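# Hang scaffold bracket on post ring at red-marked hole

## Task

Fit the scaffold bracket onto the post's ring at the hole marked red: slide its jaws over the ring, bring its tube level so the bracket head touches the post, and seat its wedge fully down and upright in that same hole. The post is free to move and must finish standing upright with its foot plate entirely inside its painted disc.

## Robot and tools

Robot: two arms, left_arm and right_arm, each with six revolute joints and a parallel gripper. Joint order for every row and every per-arm list in results: waist, shoulder, elbow, forearm roll, wrist pitch, wrist roll. Stated ranges in radians: waist -6.283 to 6.283, shoulder -2.059 to 2.094, elbow -3.927 to 0.192, forearm roll -6.283 to 6.283, wrist pitch -1.693 to 3.142, wrist roll -6.283 to 6.283. True ends may differ by up to 0.010 rad; a target beyond an end is clipped there and the result may print "joint sent to its limit". A target more than 0.010 rad outside the range, and further out than the current angle, gets the call refused.

Frame: scene frame, origin at table-top height midway between the nominal arm bases; +x out over the table, +z up, left_arm on the +y side (not tied to image left/right). Real bases sit slightly off nominal; a BASES line, if present, gives them. Reported hand positions and orientations can be a few cm off.

Gripper: fingers point along its +z, close along its y. end_effector_position is the point between the pads when closed, about 2 cm short of the tips; closing pushes the tips roughly 10 mm further out, mostly while the pad gap exceeds 40 mm. Opening scale: +1 fully open, -1 closed. Pad gap fully open is 0.084 m.

A row is always 14 numbers: left_arm's 6 absolute joint target angles (rad) then its opening, then right_arm's 6 angles and opening. Always send both arms; to keep a joint still, resend its "Joint targets" value; to keep a gripper as is, resend its current command (0 means half-open, not 'no change').

execute_actions(actions, cameras): actions is a list of actions; each action is a table of 1 to 15 rows, one row per 1/30 s step; if fewer than 15 rows, the last is held for the remaining steps. Per step a joint target is kept within 0.692 rad of the measured angle, and if a row would put a hand more than 70 mm from where it is, that arm's targets are scaled back; drive speed is capped at 3.14 rad/s per joint. Long moves need several actions. An empty list just returns state and images.

move(target, speed, blend, opening_speed, blocking, cameras): target is one 14-number row of absolute joint angles, or a list of up to 15 such rows visited in order within 10 s total. Joints interpolate together, so hands follow curves, with no collision avoidance. speed: rad/s for the joint with farthest to go, 0.01 to 3.14, default 0.5, one value or one per target. blend: rad, corner rounding for intermediate targets, default 0. opening_speed: per second on the -1..+1 scale, at least 0.2. Finger changes on later targets wait until the arms are at rest. blocking=false returns early; a new move replaces the running one. The result adds a "move:" line: done, off_target (at rest more than 0.01 rad from target), moving, held (a check withheld steps or the clearance check stopped the path) or fault; limits=held means steps were withheld. Neither done nor off_target tells you about contact.

wait(seconds 0 to 10): arms keep their last command; a running move continues. stop(): brakes a running move, needing some room. zoom_image(camera, region [x0,y0,x1,y1] pixels, at most 504x504): closer look at a latest image of cam_high, cam_low, cam_left_wrist or cam_right_wrist. show_instructions(): shows the reference pages. clear_fault(arm): releases a reported torque fault on left_arm or right_arm. finished_scene(scene): ends the current scene, given as its integer number; irreversible, so call it only when the bracket and post are in their final state and stable without help.

Results: Joint positions and Joint velocities per arm (rad, rad/s, then pad gap in m, m/s); "within noise" replaces near-zero velocities. Joint targets are what joints are currently driven toward. Tool commands show gripper commands. grip_measured is the measured opening on the command scale; to hold something, command clearly less than it (about 24 N per pad max). Joint torques include gravity, carry per-unit offsets and noise; positive means toward a larger angle. "joint command not followed" means the clearance check between arms altered steps. Wrist depth gives each wrist camera a 7x7 grid of median depths in mm (range 195 to 3000; "-" is no valid value). Camera calibration (K, distortion, T_world_to_cam) is provided; fixed cameras may have shifted slightly.

Avoid: a loose object may get nudged occasionally. Anything falling off the table, or left off it, fails the task. Do not drop parts, release them while moving, or strike or shove hard; faster moves and targets deeper past contact press harder. Contact torque at a joint's limit (waist 45.7, shoulder 45.8, elbow 28.2, forearm roll 28.2, wrist pitch 15.2, wrist roll 15.8 N m, held weight included) or a motor saturated for 1 s causes a torque fault stopping that arm until clear_fault. Hard contact between the arms, including one gripper squeezing the other's fingers, can fail the scene. Holding loads or straining heats motors: MOTOR HOT at 65 °C, brakes (OVER-TEMPERATURE FAULT) at 80 °C for 30 to 60 s. Keep the post upright and on its disc throughout.

Each tool is called after "Call:" by a JSON object that holds its "name" and its "arguments".

Reference images:

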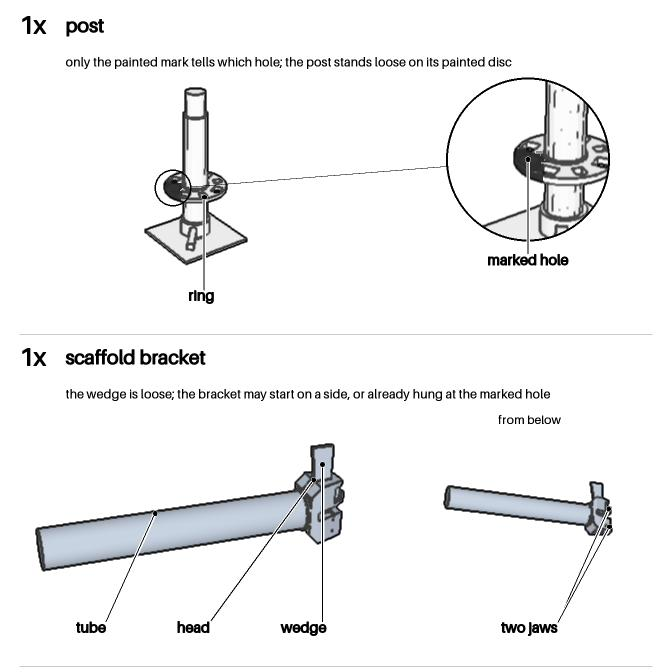

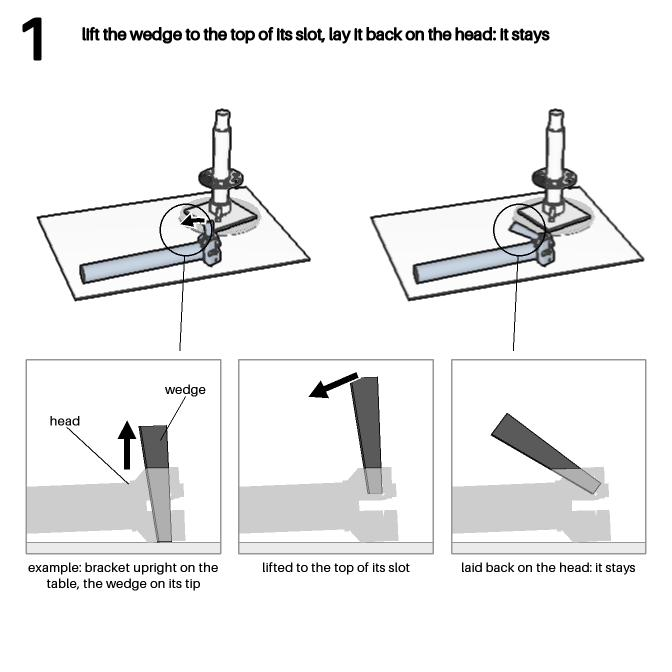

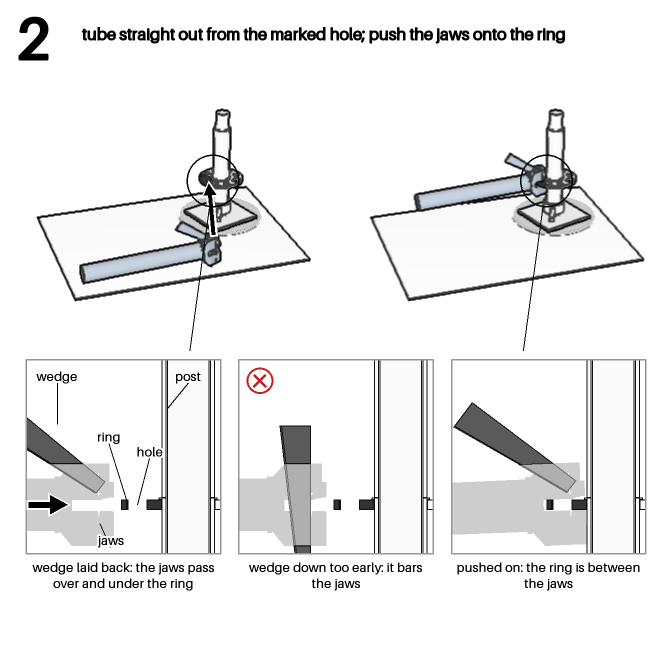

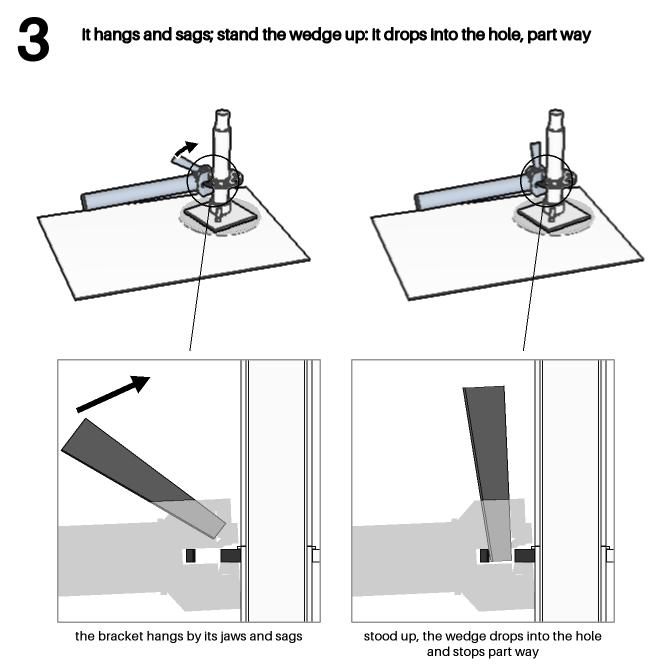

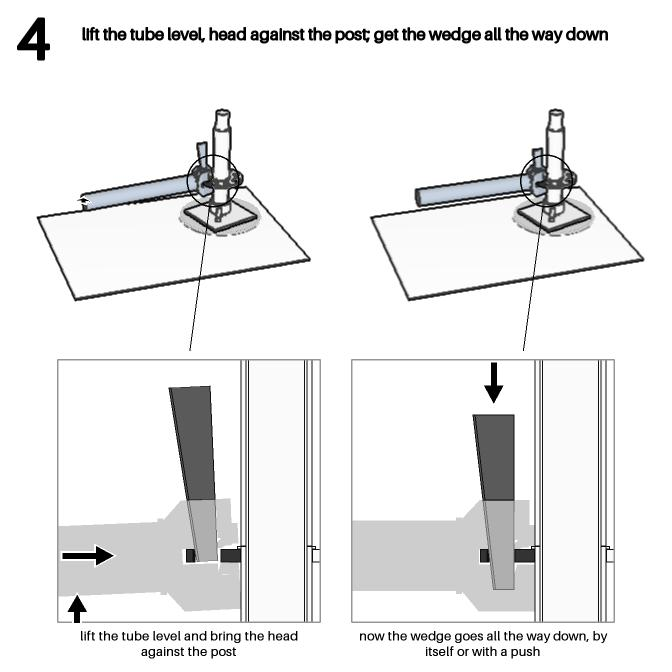

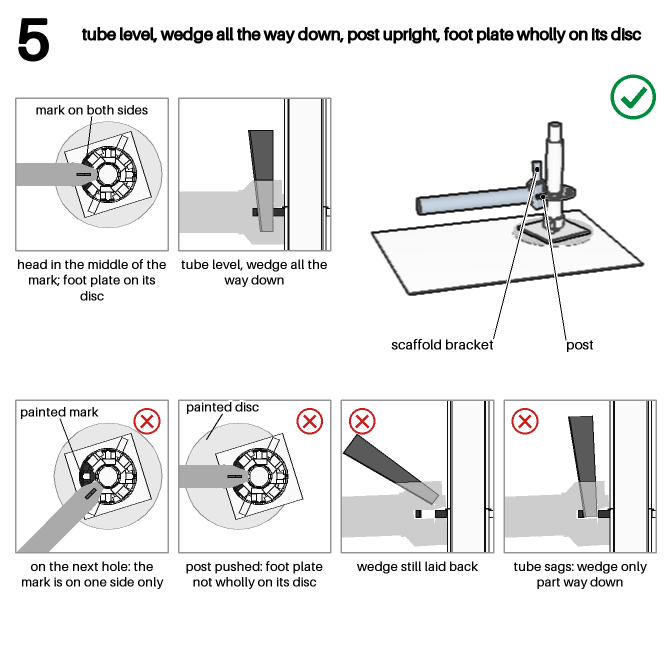

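## Session

Call:
{"name": "execute_actions", "arguments": {"actions": []}}

Scene clock: 0.00 s.
left_arm: end_effector_position=(+0.3441, +0.2444, +0.1266) grip_measured=+1.00 end_effector_quat_wxyz=(+0.664, -0.280, -0.694, +0.004) | right_arm: end_effector_position=(+0.4623, -0.5677, +0.2176) grip_measured=+1.00 end_effector_quat_wxyz=(+0.009, +0.636, -0.526, +0.565)
Joint positions: left_arm=[-0.41 0.923 -1.786 0.006 2.314 -2.748 0.084] | right_arm=[-0.38 0.066 -0.338 0.334 -0.942 0.58 0.084]
Joint velocities: within noise
Joint torques (N m): no reading
Wrist depth (mm): cam_left_wrist=[2592 - 341 393 395 - 2714 / 2542 2626 395 397 435 - 2819 / 2521 2649 403 413 - 2822 2972 / 2567 2671 423 406 787 893 794 / 2506 2661 - 416 425 623 532 / 1234 2613 750 433 422 512 449 / 2506 680 619 530 426 418 377] | cam_right_wrist=[2894 2627 2368 2169 1984 1874 1483 / - 2867 2586 2375 2209 2055 1889 / - - 1555 2633 2459 2230 1981 / - 1783 - 2806 2342 2069 1821 / 2904 1323 - 1966 1902 1825 1581 / 2655 2639 2622 641 564 487 441 / 2382 2350 1273 564 486 441 392]
Joint targets: left_arm=[-0.410 0.923 -1.786 0.006 2.314 -2.748] | right_arm=[-0.380 0.066 -0.338 0.334 -0.942 0.580]
Tool commands: left_gripper/opening=+1.0 right_gripper/opening=+1.0

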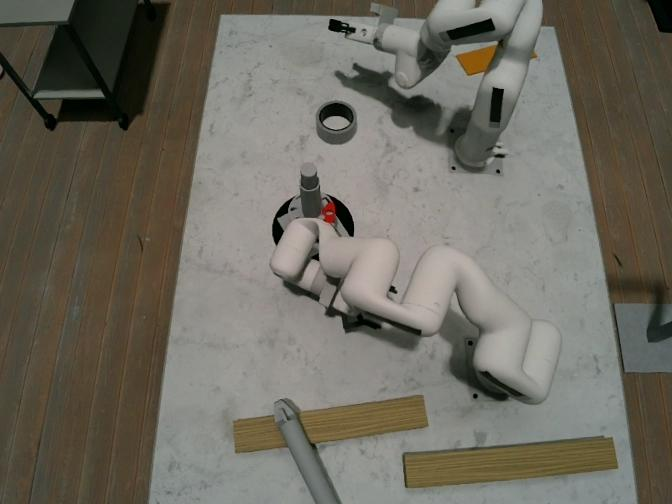

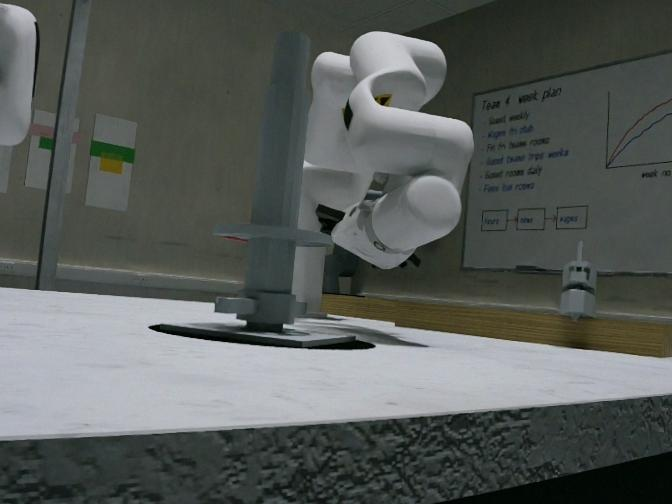

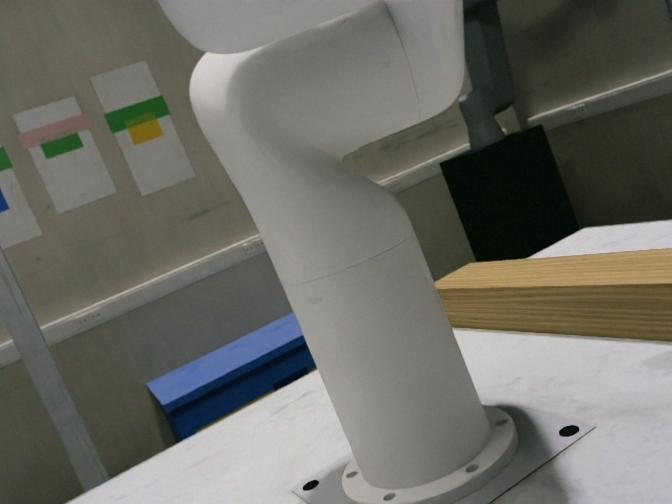

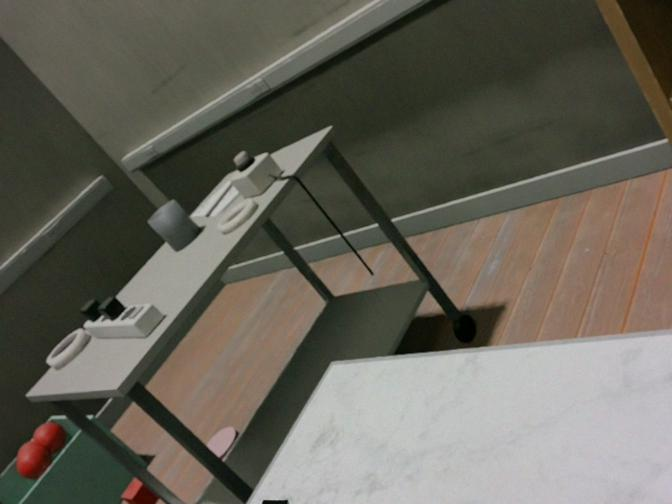

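Call:
{"name": "zoom_image", "arguments": {"camera": "cam_high", "region": [220, 370, 380, 504]}}

Call:
{"name": "zoom_image", "arguments": {"camera": "cam_low", "region": [500, 220, 672, 360]}}

Call:
{"name": "zoom_image", "arguments": {"camera": "cam_high", "region": [250, 150, 390, 270]}}

Call:
{"name": "zoom_image", "arguments": {"camera": "cam_low", "region": [130, 20, 450, 360]}}

Scaled by 3.150 from the camera's 672x504 image, which has a finer 960x720 frame.

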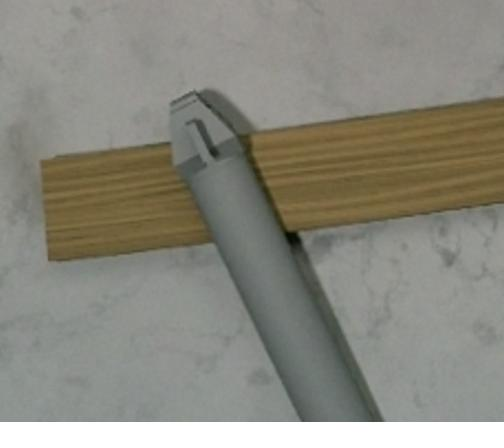

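Scaled by 2.930 from the camera's 672x504 image, which has a finer 960x720 frame.

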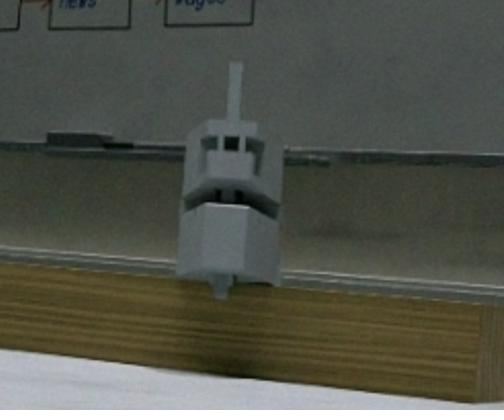

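Scaled by 3.600 from the camera's 672x504 image, which has a finer 960x720 frame.

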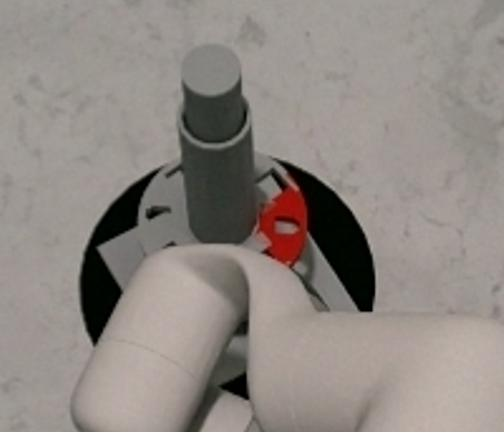

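Scaled by 1.482 from the camera's 672x504 image, which has a finer 960x720 frame.

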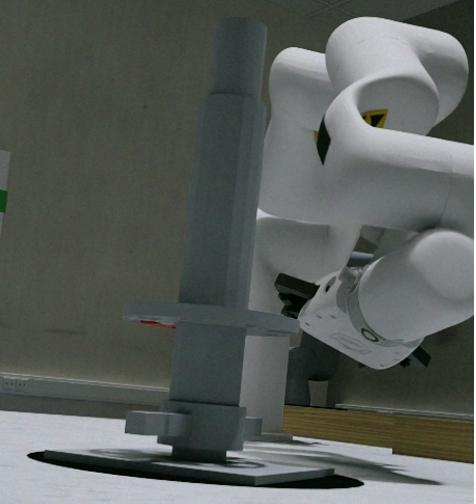

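Call:
{"name": "move", "arguments": {"target": [0.483,0.053,-1.115,0,1.062,-1.625,1,-0.38,0.066,-0.338,0.334,-0.942,0.58,1], "speed": 0.9}}

Scene clock: 93.97 s.
left_arm: end_effector_position=(+0.4550, +0.6021, +0.1976) grip_measured=+1.00 end_effector_quat_wxyz=(+0.000, +0.478, +0.878, +0.000) | right_arm: end_effector_position=(+0.4623, -0.5679, +0.2180) grip_measured=+1.00 end_effector_quat_wxyz=(+0.009, +0.636, -0.526, +0.565)
Joint positions: left_arm=[0.483 0.053 -1.115 0 1.062 -1.625 0.084] | right_arm=[-0.38 0.066 -0.338 0.334 -0.942 0.58 0.084]
Joint velocities: within noise
Joint torques (N m): left_arm=[0.68 -21.04 -19.39 -0.43 -1.47 0.25] | right_arm=[-0.88 -12.94 -7 -0.17 -3.1 -0.08]
Wrist depth (mm): cam_left_wrist=[280 327 326 326 325 284 324 / 280 308 327 326 325 275 324 / 280 327 327 326 325 267 324 / 328 328 327 326 326 262 325 / 328 328 327 327 326 259 325 / 281 317 327 327 326 252 326 / 281 280 285 327 327 248 325] | cam_right_wrist=[2878 2629 2379 2147 2014 1879 1451 / - 2940 2589 2363 2210 2053 1899 / - - 1556 2602 2433 2202 1981 / 2995 - - 2796 2380 2055 1813 / 2918 1328 - 1971 1882 1823 1579 / 1502 2656 2648 644 566 488 442 / 2406 2381 1274 566 487 442 393]
Joint targets: left_arm=[0.483 0.053 -1.115 0.000 1.062 -1.625] | right_arm=[-0.380 0.066 -0.338 0.334 -0.942 0.580]
move: done
camera_calibration:
cam_left_wrist: T_world_to_cam=[[0.839842, 0.542777, -0.00768116, -0.676342], [0.542822, -0.839826, 0.0061002, 0.323877], [-0.00313979, -0.00929271, -0.999952, 0.335372], [0, 0, 0, 1]] pos_world=[0.393266, 0.642219, 0.328185]
cam_right_wrist: T_world_to_cam=[[-0.664931, -0.454119, -0.592994, 0.213835], [0.196739, 0.659409, -0.725585, 0.512222], [0.720527, -0.59913, -0.349118, -0.470318], [0, 0, 0, 1]] pos_world=[0.380288, -0.522439, 0.334267]

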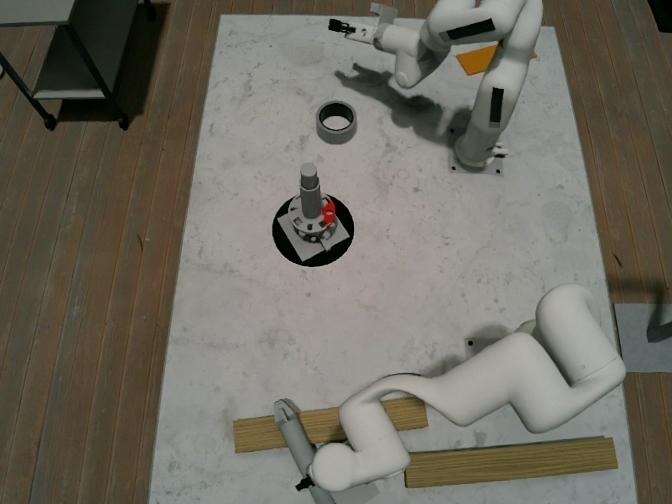

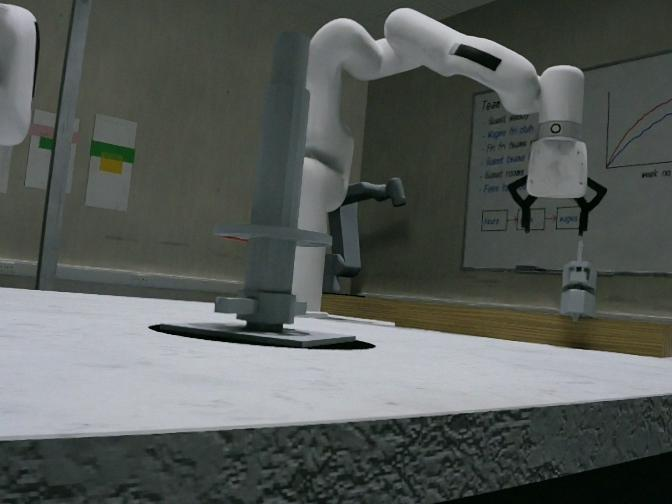

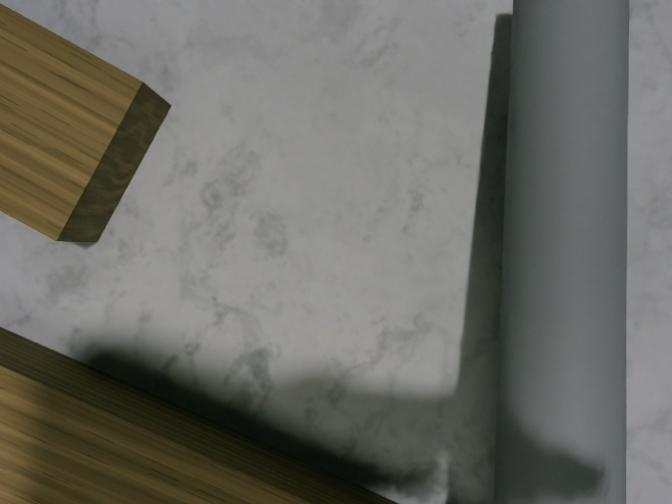

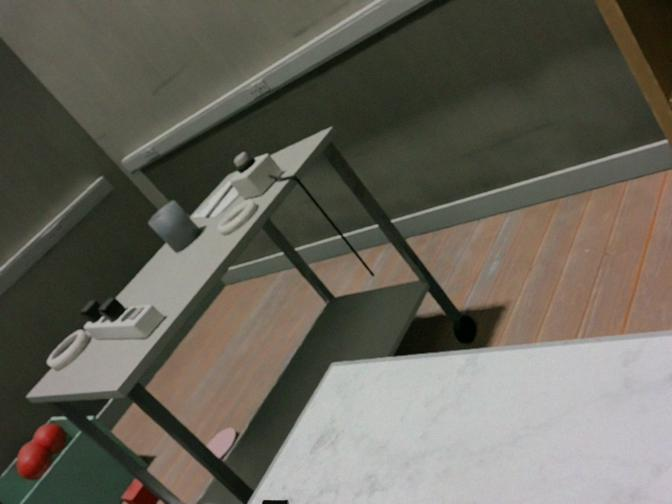

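Call:
{"name": "zoom_image", "arguments": {"camera": "cam_high", "region": [230, 370, 430, 504]}}

Call:
{"name": "zoom_image", "arguments": {"camera": "cam_high", "region": [250, 150, 390, 270]}}

Scaled by 2.520 from the camera's 672x504 image, which has a finer 960x720 frame.

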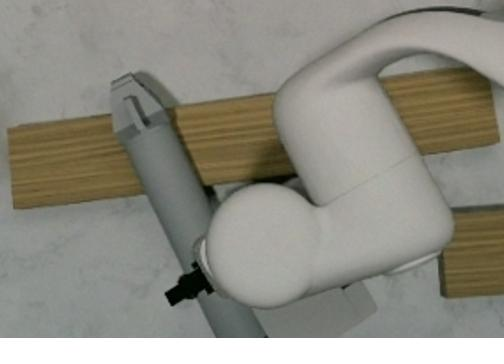

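Scaled by 3.600 from the camera's 672x504 image, which has a finer 960x720 frame.

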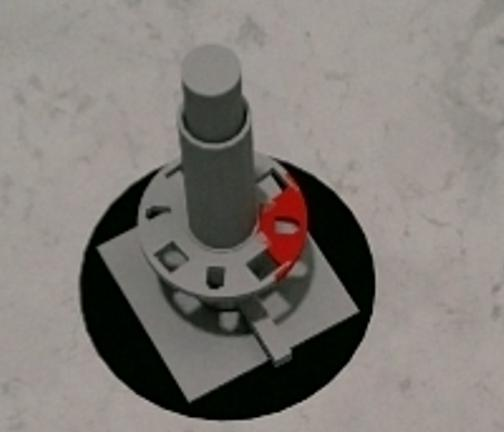

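Call:
{"name": "move", "arguments": {"target": [0.414,0.281,-1.327,0,1.046,-1.613,1,-0.38,0.066,-0.338,0.334,-0.942,0.58,1]}}

Call:
{"name": "zoom_image", "arguments": {"camera": "cam_low", "region": [480, 160, 672, 360]}}

Call:
{"name": "zoom_image", "arguments": {"camera": "cam_high", "region": [230, 370, 430, 504]}}

Scene clock: 158.83 s.
left_arm: end_effector_position=(+0.5246, +0.5990, +0.1695) grip_measured=+1.00 end_effector_quat_wxyz=(+0.000, +0.513, +0.858, +0.000) | right_arm: end_effector_position=(+0.4623, -0.5679, +0.2180) grip_measured=+1.00 end_effector_quat_wxyz=(+0.009, +0.636, -0.526, +0.565)
Joint positions: left_arm=[0.414 0.281 -1.327 0 1.046 -1.613 0.084] | right_arm=[-0.38 0.066 -0.338 0.334 -0.942 0.58 0.084]
Joint velocities: within noise
Joint torques (N m): left_arm=[-0.65 -24.31 -20.71 -0.01 -1.39 0.29] | right_arm=[-0.52 -12.54 -6.72 -0.36 -2.92 -0.17]
Wrist depth (mm): cam_left_wrist=[299 298 298 297 238 297 296 / 299 298 298 298 233 297 296 / 299 299 298 245 228 297 297 / 299 299 298 237 223 297 297 / 300 299 299 233 218 297 298 / 261 299 299 228 214 298 298 / 253 252 252 224 211 298 297] | cam_right_wrist=[2851 2624 2355 2158 2005 1877 1457 / - 2900 2579 2374 2190 2054 1895 / - - 1560 2584 2463 2223 1984 / 2994 - 2977 2805 2393 2072 1814 / 2961 1333 - 1969 1890 1823 1579 / 1515 2619 2653 641 565 488 442 / 2397 2365 1272 565 487 441 393]
Joint targets: left_arm=[0.414 0.281 -1.327 0.000 1.046 -1.613] | right_arm=[-0.380 0.066 -0.338 0.334 -0.942 0.580]
move: done
camera_calibration:
cam_left_wrist: T_world_to_cam=[[0.880975, 0.473105, -0.00741767, -0.713213], [0.473149, -0.880961, 0.00608763, 0.344829], [-0.0036546, -0.00887271, -0.999954, 0.307589], [0, 0, 0, 1]] pos_world=[0.466292, 0.643935, 0.300186]
cam_right_wrist: T_world_to_cam=[[-0.664931, -0.454119, -0.592994, 0.213835], [0.196739, 0.659409, -0.725585, 0.512222], [0.720527, -0.59913, -0.349118, -0.470318], [0, 0, 0, 1]] pos_world=[0.380288, -0.522439, 0.334267]

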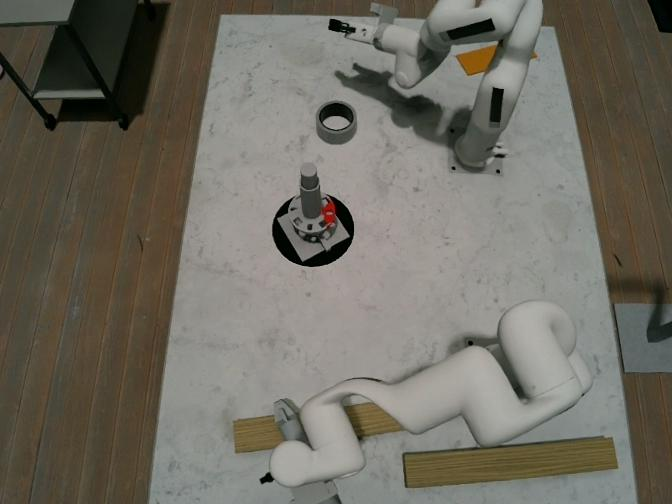

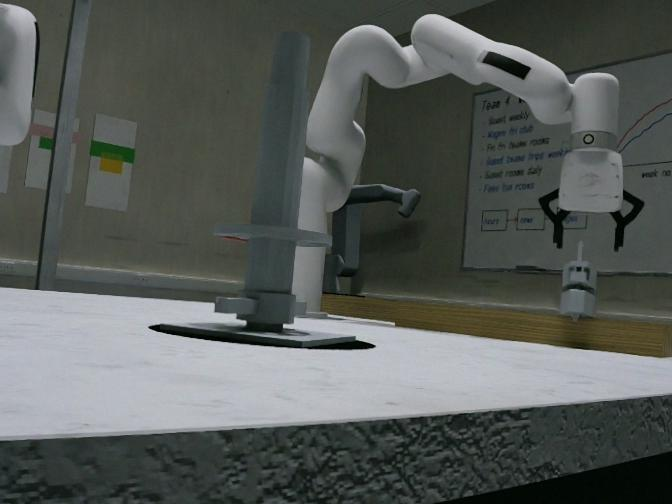

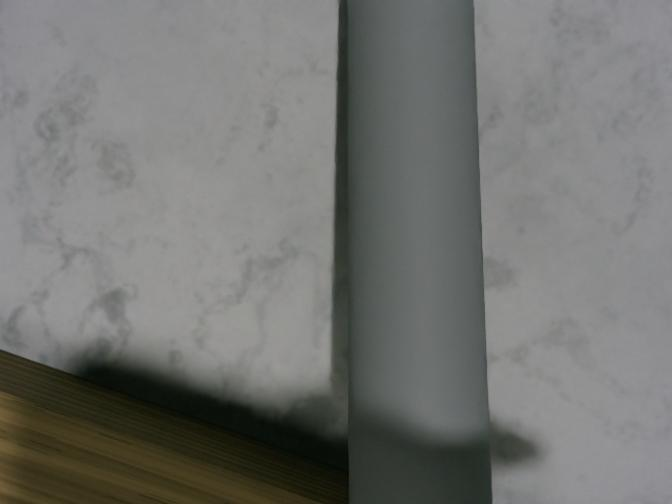

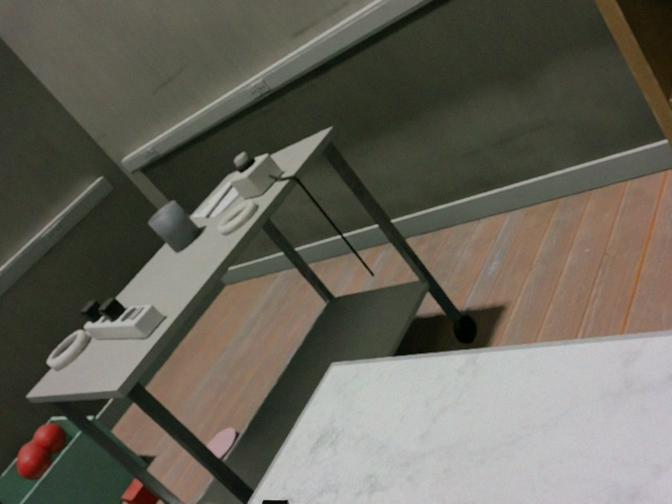

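Scaled by 2.520 from the camera's 672x504 image, which has a finer 960x720 frame.

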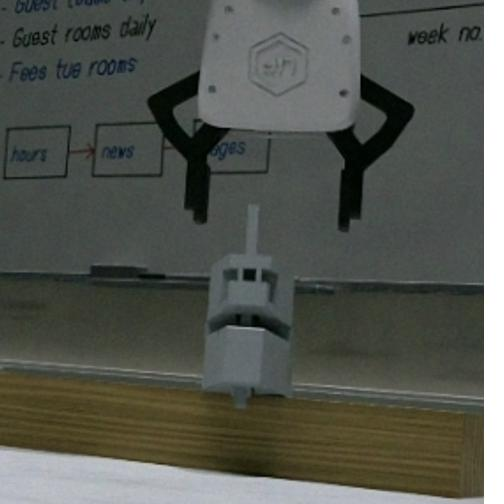

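Scaled by 2.520 from the camera's 672x504 image, which has a finer 960x720 frame.

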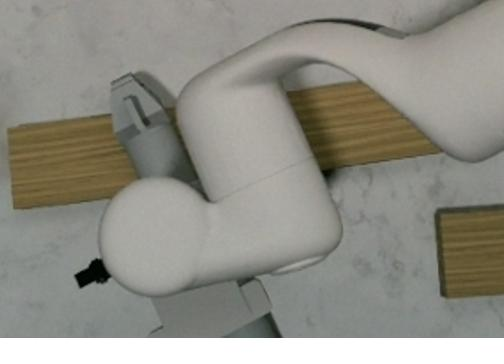

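Call:
{"name": "move", "arguments": {"target": [[0.414,0.435,-1.221,0,0.786,-1.613,1,-0.38,0.066,-0.338,0.334,-0.942,0.58,1],[0.414,0.435,-1.221,0,0.786,-1.613,-0.6,-0.38,0.066,-0.338,0.334,-0.942,0.58,1]], "opening_speed": 1, "cameras": ["cam_low","cam_left_wrist"]}}

Call:
{"name": "zoom_image", "arguments": {"camera": "cam_low", "region": [480, 160, 672, 360]}}

Scene clock: 177.13 s.
left_arm: end_effector_position=(+0.5246, +0.5990, +0.0638) grip_measured=+0.10 end_effector_quat_wxyz=(+0.000, +0.513, +0.858, +0.000) | right_arm: end_effector_position=(+0.4623, -0.5679, +0.2180) grip_measured=+1.00 end_effector_quat_wxyz=(+0.009, +0.636, -0.526, +0.565)
Joint positions: left_arm=[0.414 0.435 -1.221 0 0.786 -1.613 0.048] | right_arm=[-0.38 0.066 -0.338 0.334 -0.942 0.58 0.084]
Joint velocities: within noise
Joint torques (N m): left_arm=[-0.47 -25.52 -19.2 -1.52 -1.93 -1.07] | right_arm=[-0.3 -12.28 -6.9 -0.62 -3.01 -0.21]
Wrist depth (mm): cam_left_wrist=[- - - - - - - / - - - - - - - / - - - - - - - / - - - - - - - / - - - - - - - / - - - - - - - / - - - - - - -] | cam_right_wrist=[2871 2614 2364 2161 2001 1883 1459 / - 2893 2567 2372 2197 2060 1911 / - - 1570 2586 2475 2225 1997 / - - 2977 2770 2370 2057 1816 / 2953 1327 - 1972 1886 1820 1592 / 1517 2643 2631 641 567 488 441 / 2384 2360 1273 567 487 441 393]
Joint targets: left_arm=[0.414 0.435 -1.221 0.000 0.786 -1.613] | right_arm=[-0.380 0.066 -0.338 0.334 -0.942 0.580]
move: done
camera_calibration:
cam_left_wrist: T_world_to_cam=[[0.881016, 0.473028, -0.00741714, -0.713968], [0.473072, -0.881003, 0.00608825, 0.345535], [-0.00365461, -0.00887269, -0.999954, 0.201794], [0, 0, 0, 1]] pos_world=[0.466292, 0.643934, 0.194386]
Images, in order (width x height): cam_low 672x504, cam_left_wrist 672x504.

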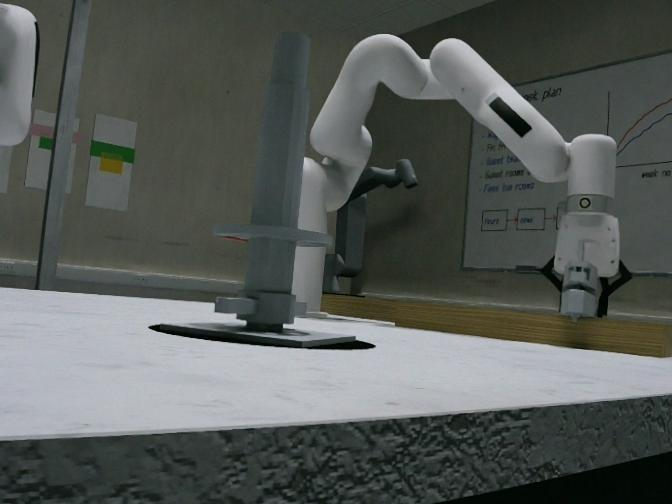

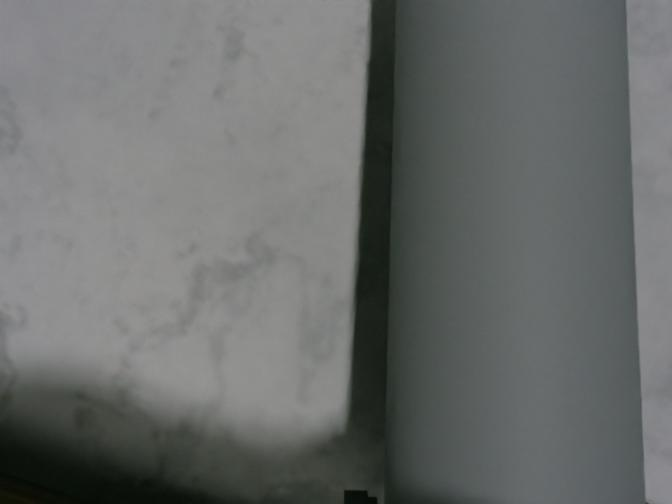

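Scaled by 2.520 from the camera's 672x504 image, which has a finer 960x720 frame.

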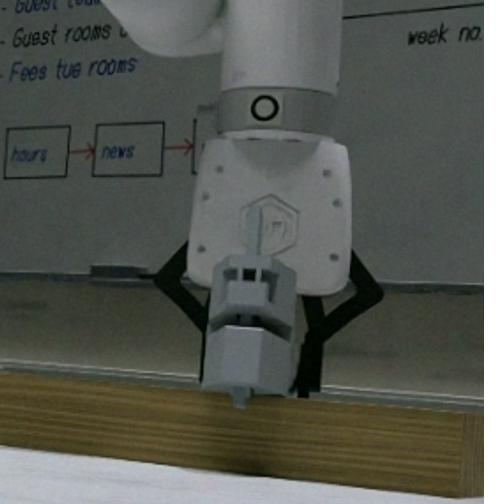

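Call:
{"name": "move", "arguments": {"target": [[0.414,0.36,-1.29,0,0.93,-1.613,-0.6,-0.38,0.066,-0.338,0.334,-0.942,0.58,1],[0.414,0.12,-1.23,0,1.11,-1.613,-0.6,-0.38,0.066,-0.338,0.334,-0.942,0.58,1]], "cameras": ["cam_low","cam_high"], "speed": 0.3, "blend": 0.05}}

Scene clock: 190.83 s.
left_arm: end_effector_position=(+0.4913, +0.5828, +0.2086) grip_measured=+0.09 end_effector_quat_wxyz=(+0.000, +0.513, +0.858, +0.000) | right_arm: end_effector_position=(+0.4623, -0.5679, +0.2180) grip_measured=+1.00 end_effector_quat_wxyz=(+0.009, +0.636, -0.526, +0.565)
Joint positions: left_arm=[0.414 0.12 -1.23 0 1.11 -1.613 0.048] | right_arm=[-0.38 0.066 -0.338 0.334 -0.942 0.58 0.084]
Joint velocities: within noise
Joint torques (N m): left_arm=[-0.22 -31 -28.12 -0.34 -2.12 0.17] | right_arm=[-0.05 -12.43 -6.81 -0.6 -3.15 -0.21]
Wrist depth (mm): cam_left_wrist=[- - - - - - - / - - - - - - - / - - - - - - - / - - - - - - - / - - - - - - - / - - - - - - - / - - - - - - -] | cam_right_wrist=[2881 2616 2349 2142 1990 1878 1460 / - 2943 2563 2377 2212 2062 1890 / - - 1564 2595 2448 2219 1979 / - - - 2792 2408 2065 1837 / 2936 1333 - 1954 1882 1815 1589 / 1513 2646 2652 641 566 487 442 / 2394 2377 1272 565 488 442 392]
Joint targets: left_arm=[0.414 0.120 -1.230 0.000 1.110 -1.613] | right_arm=[-0.380 0.066 -0.338 0.334 -0.942 0.580]
move: done
Images, in order (width x height): cam_high 672x504, cam_low 672x504.

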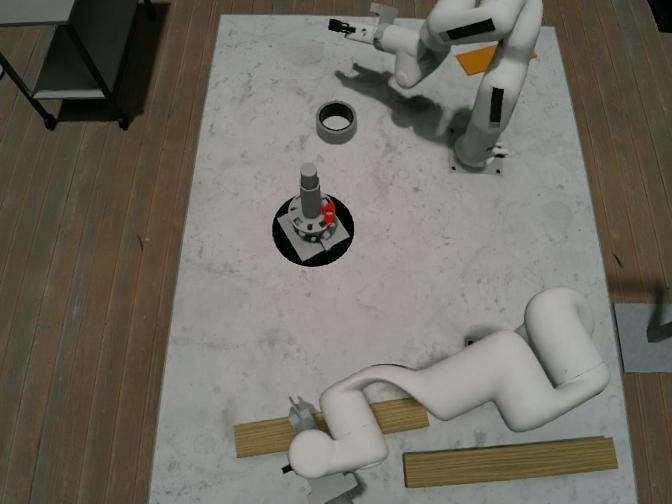

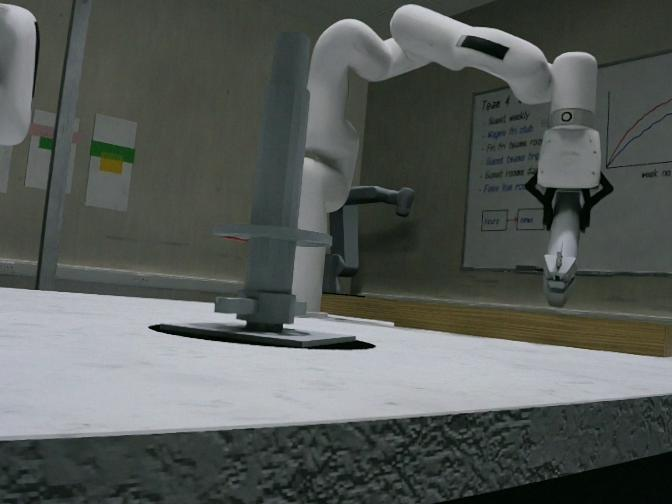

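Call:
{"name": "move", "arguments": {"target": [[0.414,0.36,-1.29,0,0.93,-1.613,-0.6,-0.38,0.066,-0.338,0.334,-0.942,0.58,1],[0.414,0.435,-1.221,0,0.786,-1.613,-0.6,-0.38,0.066,-0.338,0.334,-0.942,0.58,1]], "cameras": ["cam_low","cam_high","cam_left_wrist"], "speed": [0.3,0.1], "blend": 0.03}}

Call:
{"name": "zoom_image", "arguments": {"camera": "cam_low", "region": [480, 160, 672, 360]}}

Scene clock: 201.17 s.
left_arm: end_effector_position=(+0.5246, +0.5990, +0.0638) grip_measured=+0.09 end_effector_quat_wxyz=(+0.000, +0.513, +0.858, +0.000) | right_arm: end_effector_position=(+0.4623, -0.5679, +0.2180) grip_measured=+1.00 end_effector_quat_wxyz=(+0.009, +0.636, -0.526, +0.565)
Joint positions: left_arm=[0.414 0.435 -1.221 0 0.786 -1.613 0.048] | right_arm=[-0.38 0.066 -0.338 0.334 -0.942 0.58 0.084]
Joint velocities: within noise
Joint torques (N m): left_arm=[0 -13.67 -3.36 0.16 1.75 0.52] | right_arm=[-0.05 -12.28 -6.93 -0.61 -3.1 -0.18]
Wrist depth (mm): cam_left_wrist=[- - - - - - - / - - - - - - - / - - - - - - - / - - - - - - - / - - - - - - - / - - - - - - - / - - - - - - -] | cam_right_wrist=[2854 2647 2363 2172 1999 1870 1457 / - 2912 2578 2369 2206 2062 1897 / - - 1567 2588 2448 2224 1982 / 2963 - - 2832 2362 2080 1821 / 2923 1330 - 1958 1897 1829 1588 / 1516 2640 2632 644 566 488 442 / 2401 2361 1275 564 488 441 392]
Joint targets: left_arm=[0.414 0.435 -1.221 0.000 0.786 -1.613] | right_arm=[-0.380 0.066 -0.338 0.334 -0.942 0.580]
move: done
camera_calibration:
cam_left_wrist: T_world_to_cam=[[0.880975, 0.473106, -0.00732958, -0.714015], [0.473149, -0.880961, 0.00613494, 0.345463], [-0.0035546, -0.00887272, -0.999954, 0.201848], [0, 0, 0, 1]] pos_world=[0.466292, 0.643935, 0.194486]
Images, in order (width x height): cam_high 672x504, cam_low 672x504, cam_left_wrist 672x504.

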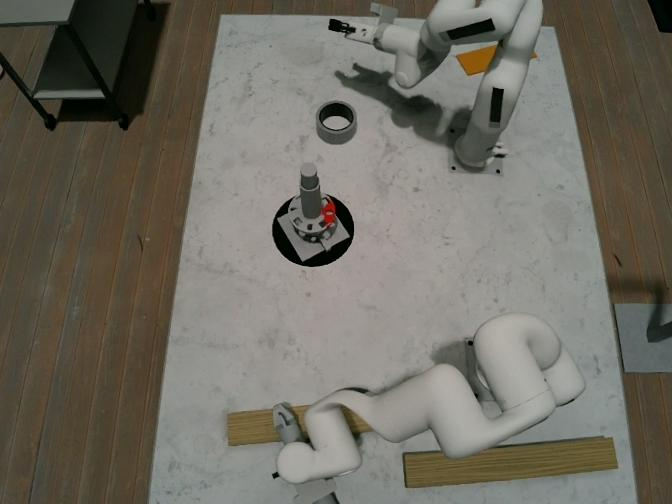

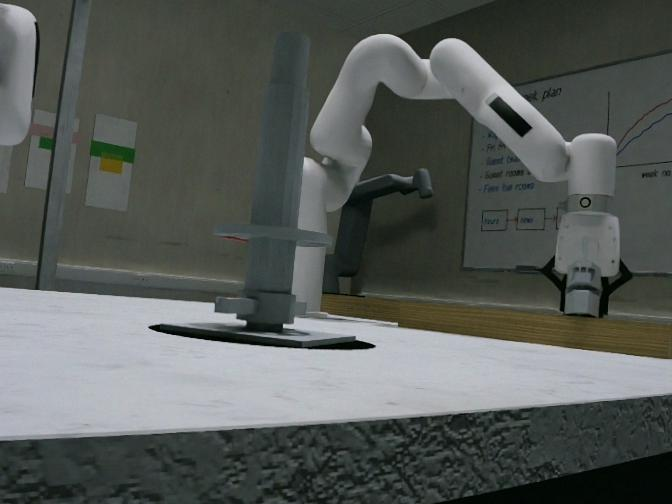

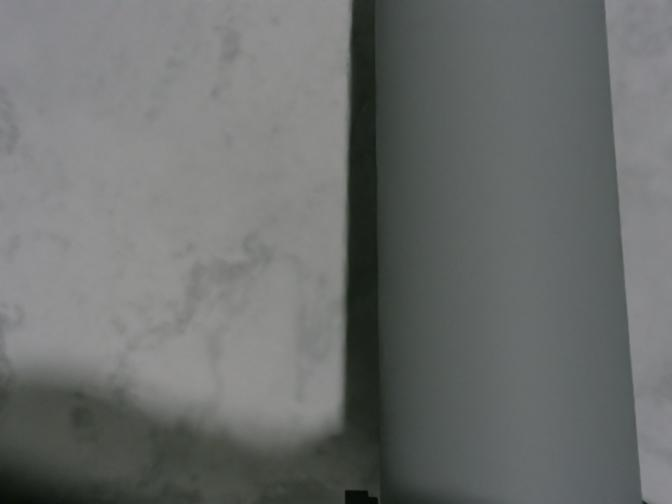

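Scaled by 2.520 from the camera's 672x504 image, which has a finer 960x720 frame.

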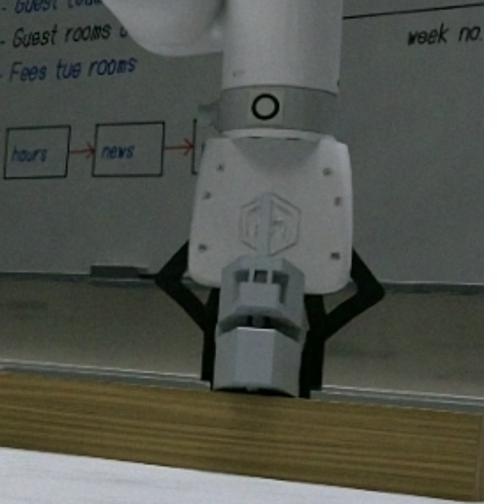

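Call:
{"name": "move", "arguments": {"target": [[0.414,0.435,-1.221,0,0.786,-1.613,1,-0.38,0.066,-0.338,0.334,-0.942,0.58,1],[0.414,0.415,-1.235,0,0.82,-1.613,1,-0.38,0.066,-0.338,0.334,-0.942,0.58,1],[0.331,0.415,-1.2435,0,0.8285,-1.696,1,-0.38,0.066,-0.338,0.334,-0.942,0.58,1]], "speed": 0.2, "opening_speed": 1}}

Call:
{"name": "zoom_image", "arguments": {"camera": "cam_low", "region": [480, 160, 672, 360]}}

Call:
{"name": "zoom_image", "arguments": {"camera": "cam_high", "region": [230, 370, 430, 504]}}

Scene clock: 215.97 s.
left_arm: end_effector_position=(+0.5452, +0.5589, +0.0799) grip_measured=+1.00 end_effector_quat_wxyz=(+0.000, +0.513, +0.858, +0.000) | right_arm: end_effector_position=(+0.4623, -0.5679, +0.2180) grip_measured=+1.00 end_effector_quat_wxyz=(+0.009, +0.636, -0.526, +0.565)
Joint positions: left_arm=[0.331 0.415 -1.243 0 0.828 -1.696 0.084] | right_arm=[-0.38 0.066 -0.338 0.334 -0.942 0.58 0.084]
Joint velocities: within noise
Joint torques (N m): left_arm=[-0.32 -27.03 -18.79 -0.07 -1.24 -0.17] | right_arm=[-0.03 -12.28 -6.95 -0.57 -3.07 -0.19]
Wrist depth (mm): cam_left_wrist=[209 209 208 - - - 207 / 209 209 209 - - - 207 / 209 209 209 - - - 207 / 209 209 209 - - - 207 / 210 209 209 - - - 208 / - 209 209 - - - 208 / - - - - - - 208] | cam_right_wrist=[2849 2619 2391 2148 1995 1875 1453 / - 2901 2638 2358 2221 2070 1894 / - - 1564 2584 2470 2200 1972 / 2968 - - 2800 2378 2065 1822 / 2921 1337 - 1963 1885 1835 1573 / 1517 2656 2653 641 565 488 443 / 2388 2355 1274 564 487 442 393]
Joint targets: left_arm=[0.331 0.415 -1.243 0.000 0.829 -1.696] | right_arm=[-0.380 0.066 -0.338 0.334 -0.942 0.580]
move: done
camera_calibration:
cam_left_wrist: T_world_to_cam=[[0.881016, 0.473028, -0.00741714, -0.713029], [0.473072, -0.881003, 0.00608825, 0.300364], [-0.00365461, -0.00887269, -0.999954, 0.217613], [0, 0, 0, 1]] pos_world=[0.486892, 0.603834, 0.210486]
cam_right_wrist: T_world_to_cam=[[-0.664931, -0.454119, -0.592994, 0.213835], [0.196739, 0.659409, -0.725585, 0.512222], [0.720527, -0.59913, -0.349118, -0.470318], [0, 0, 0, 1]] pos_world=[0.380288, -0.522439, 0.334267]

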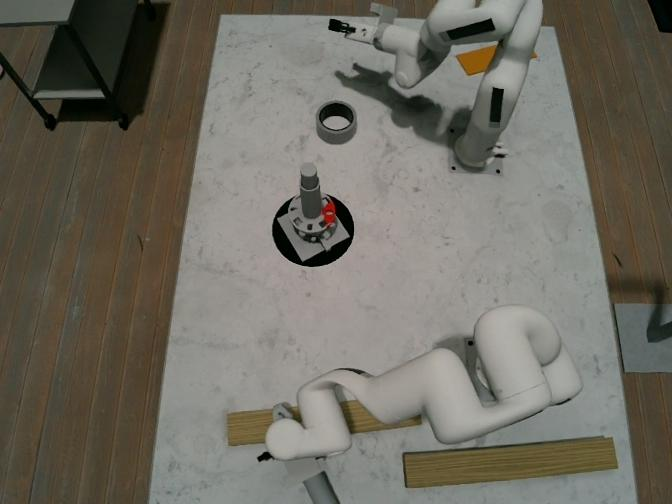

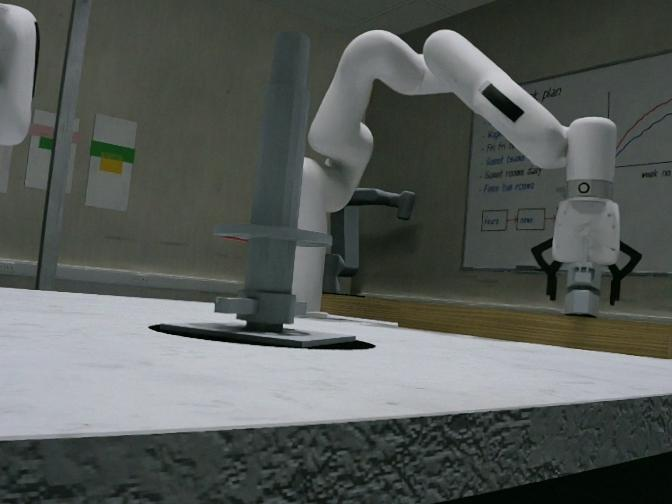

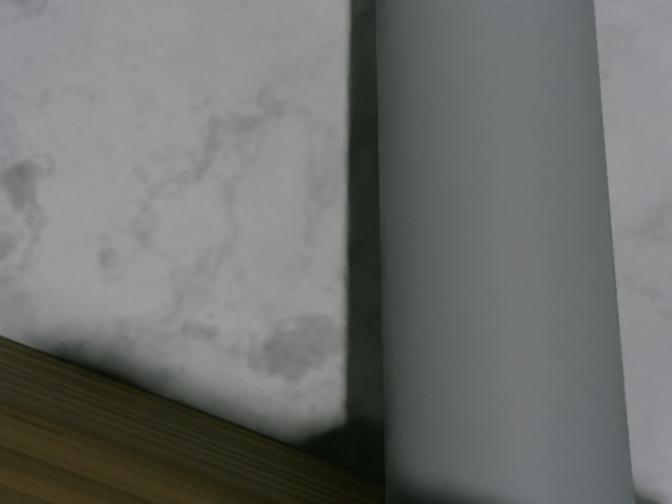

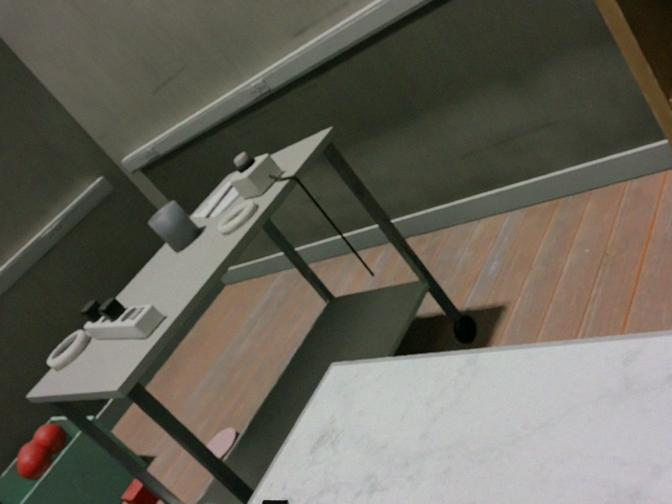

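Scaled by 2.520 from the camera's 672x504 image, which has a finer 960x720 frame.

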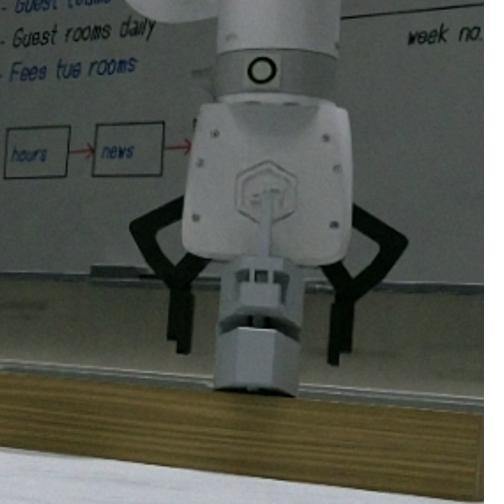

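Scaled by 2.520 from the camera's 672x504 image, which has a finer 960x720 frame.

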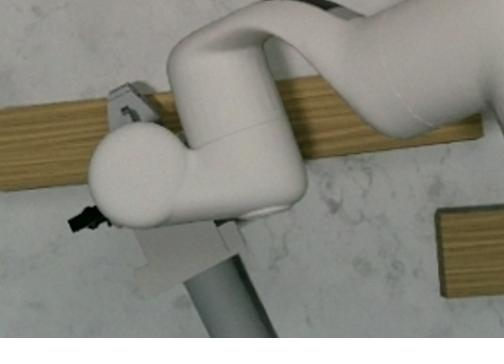

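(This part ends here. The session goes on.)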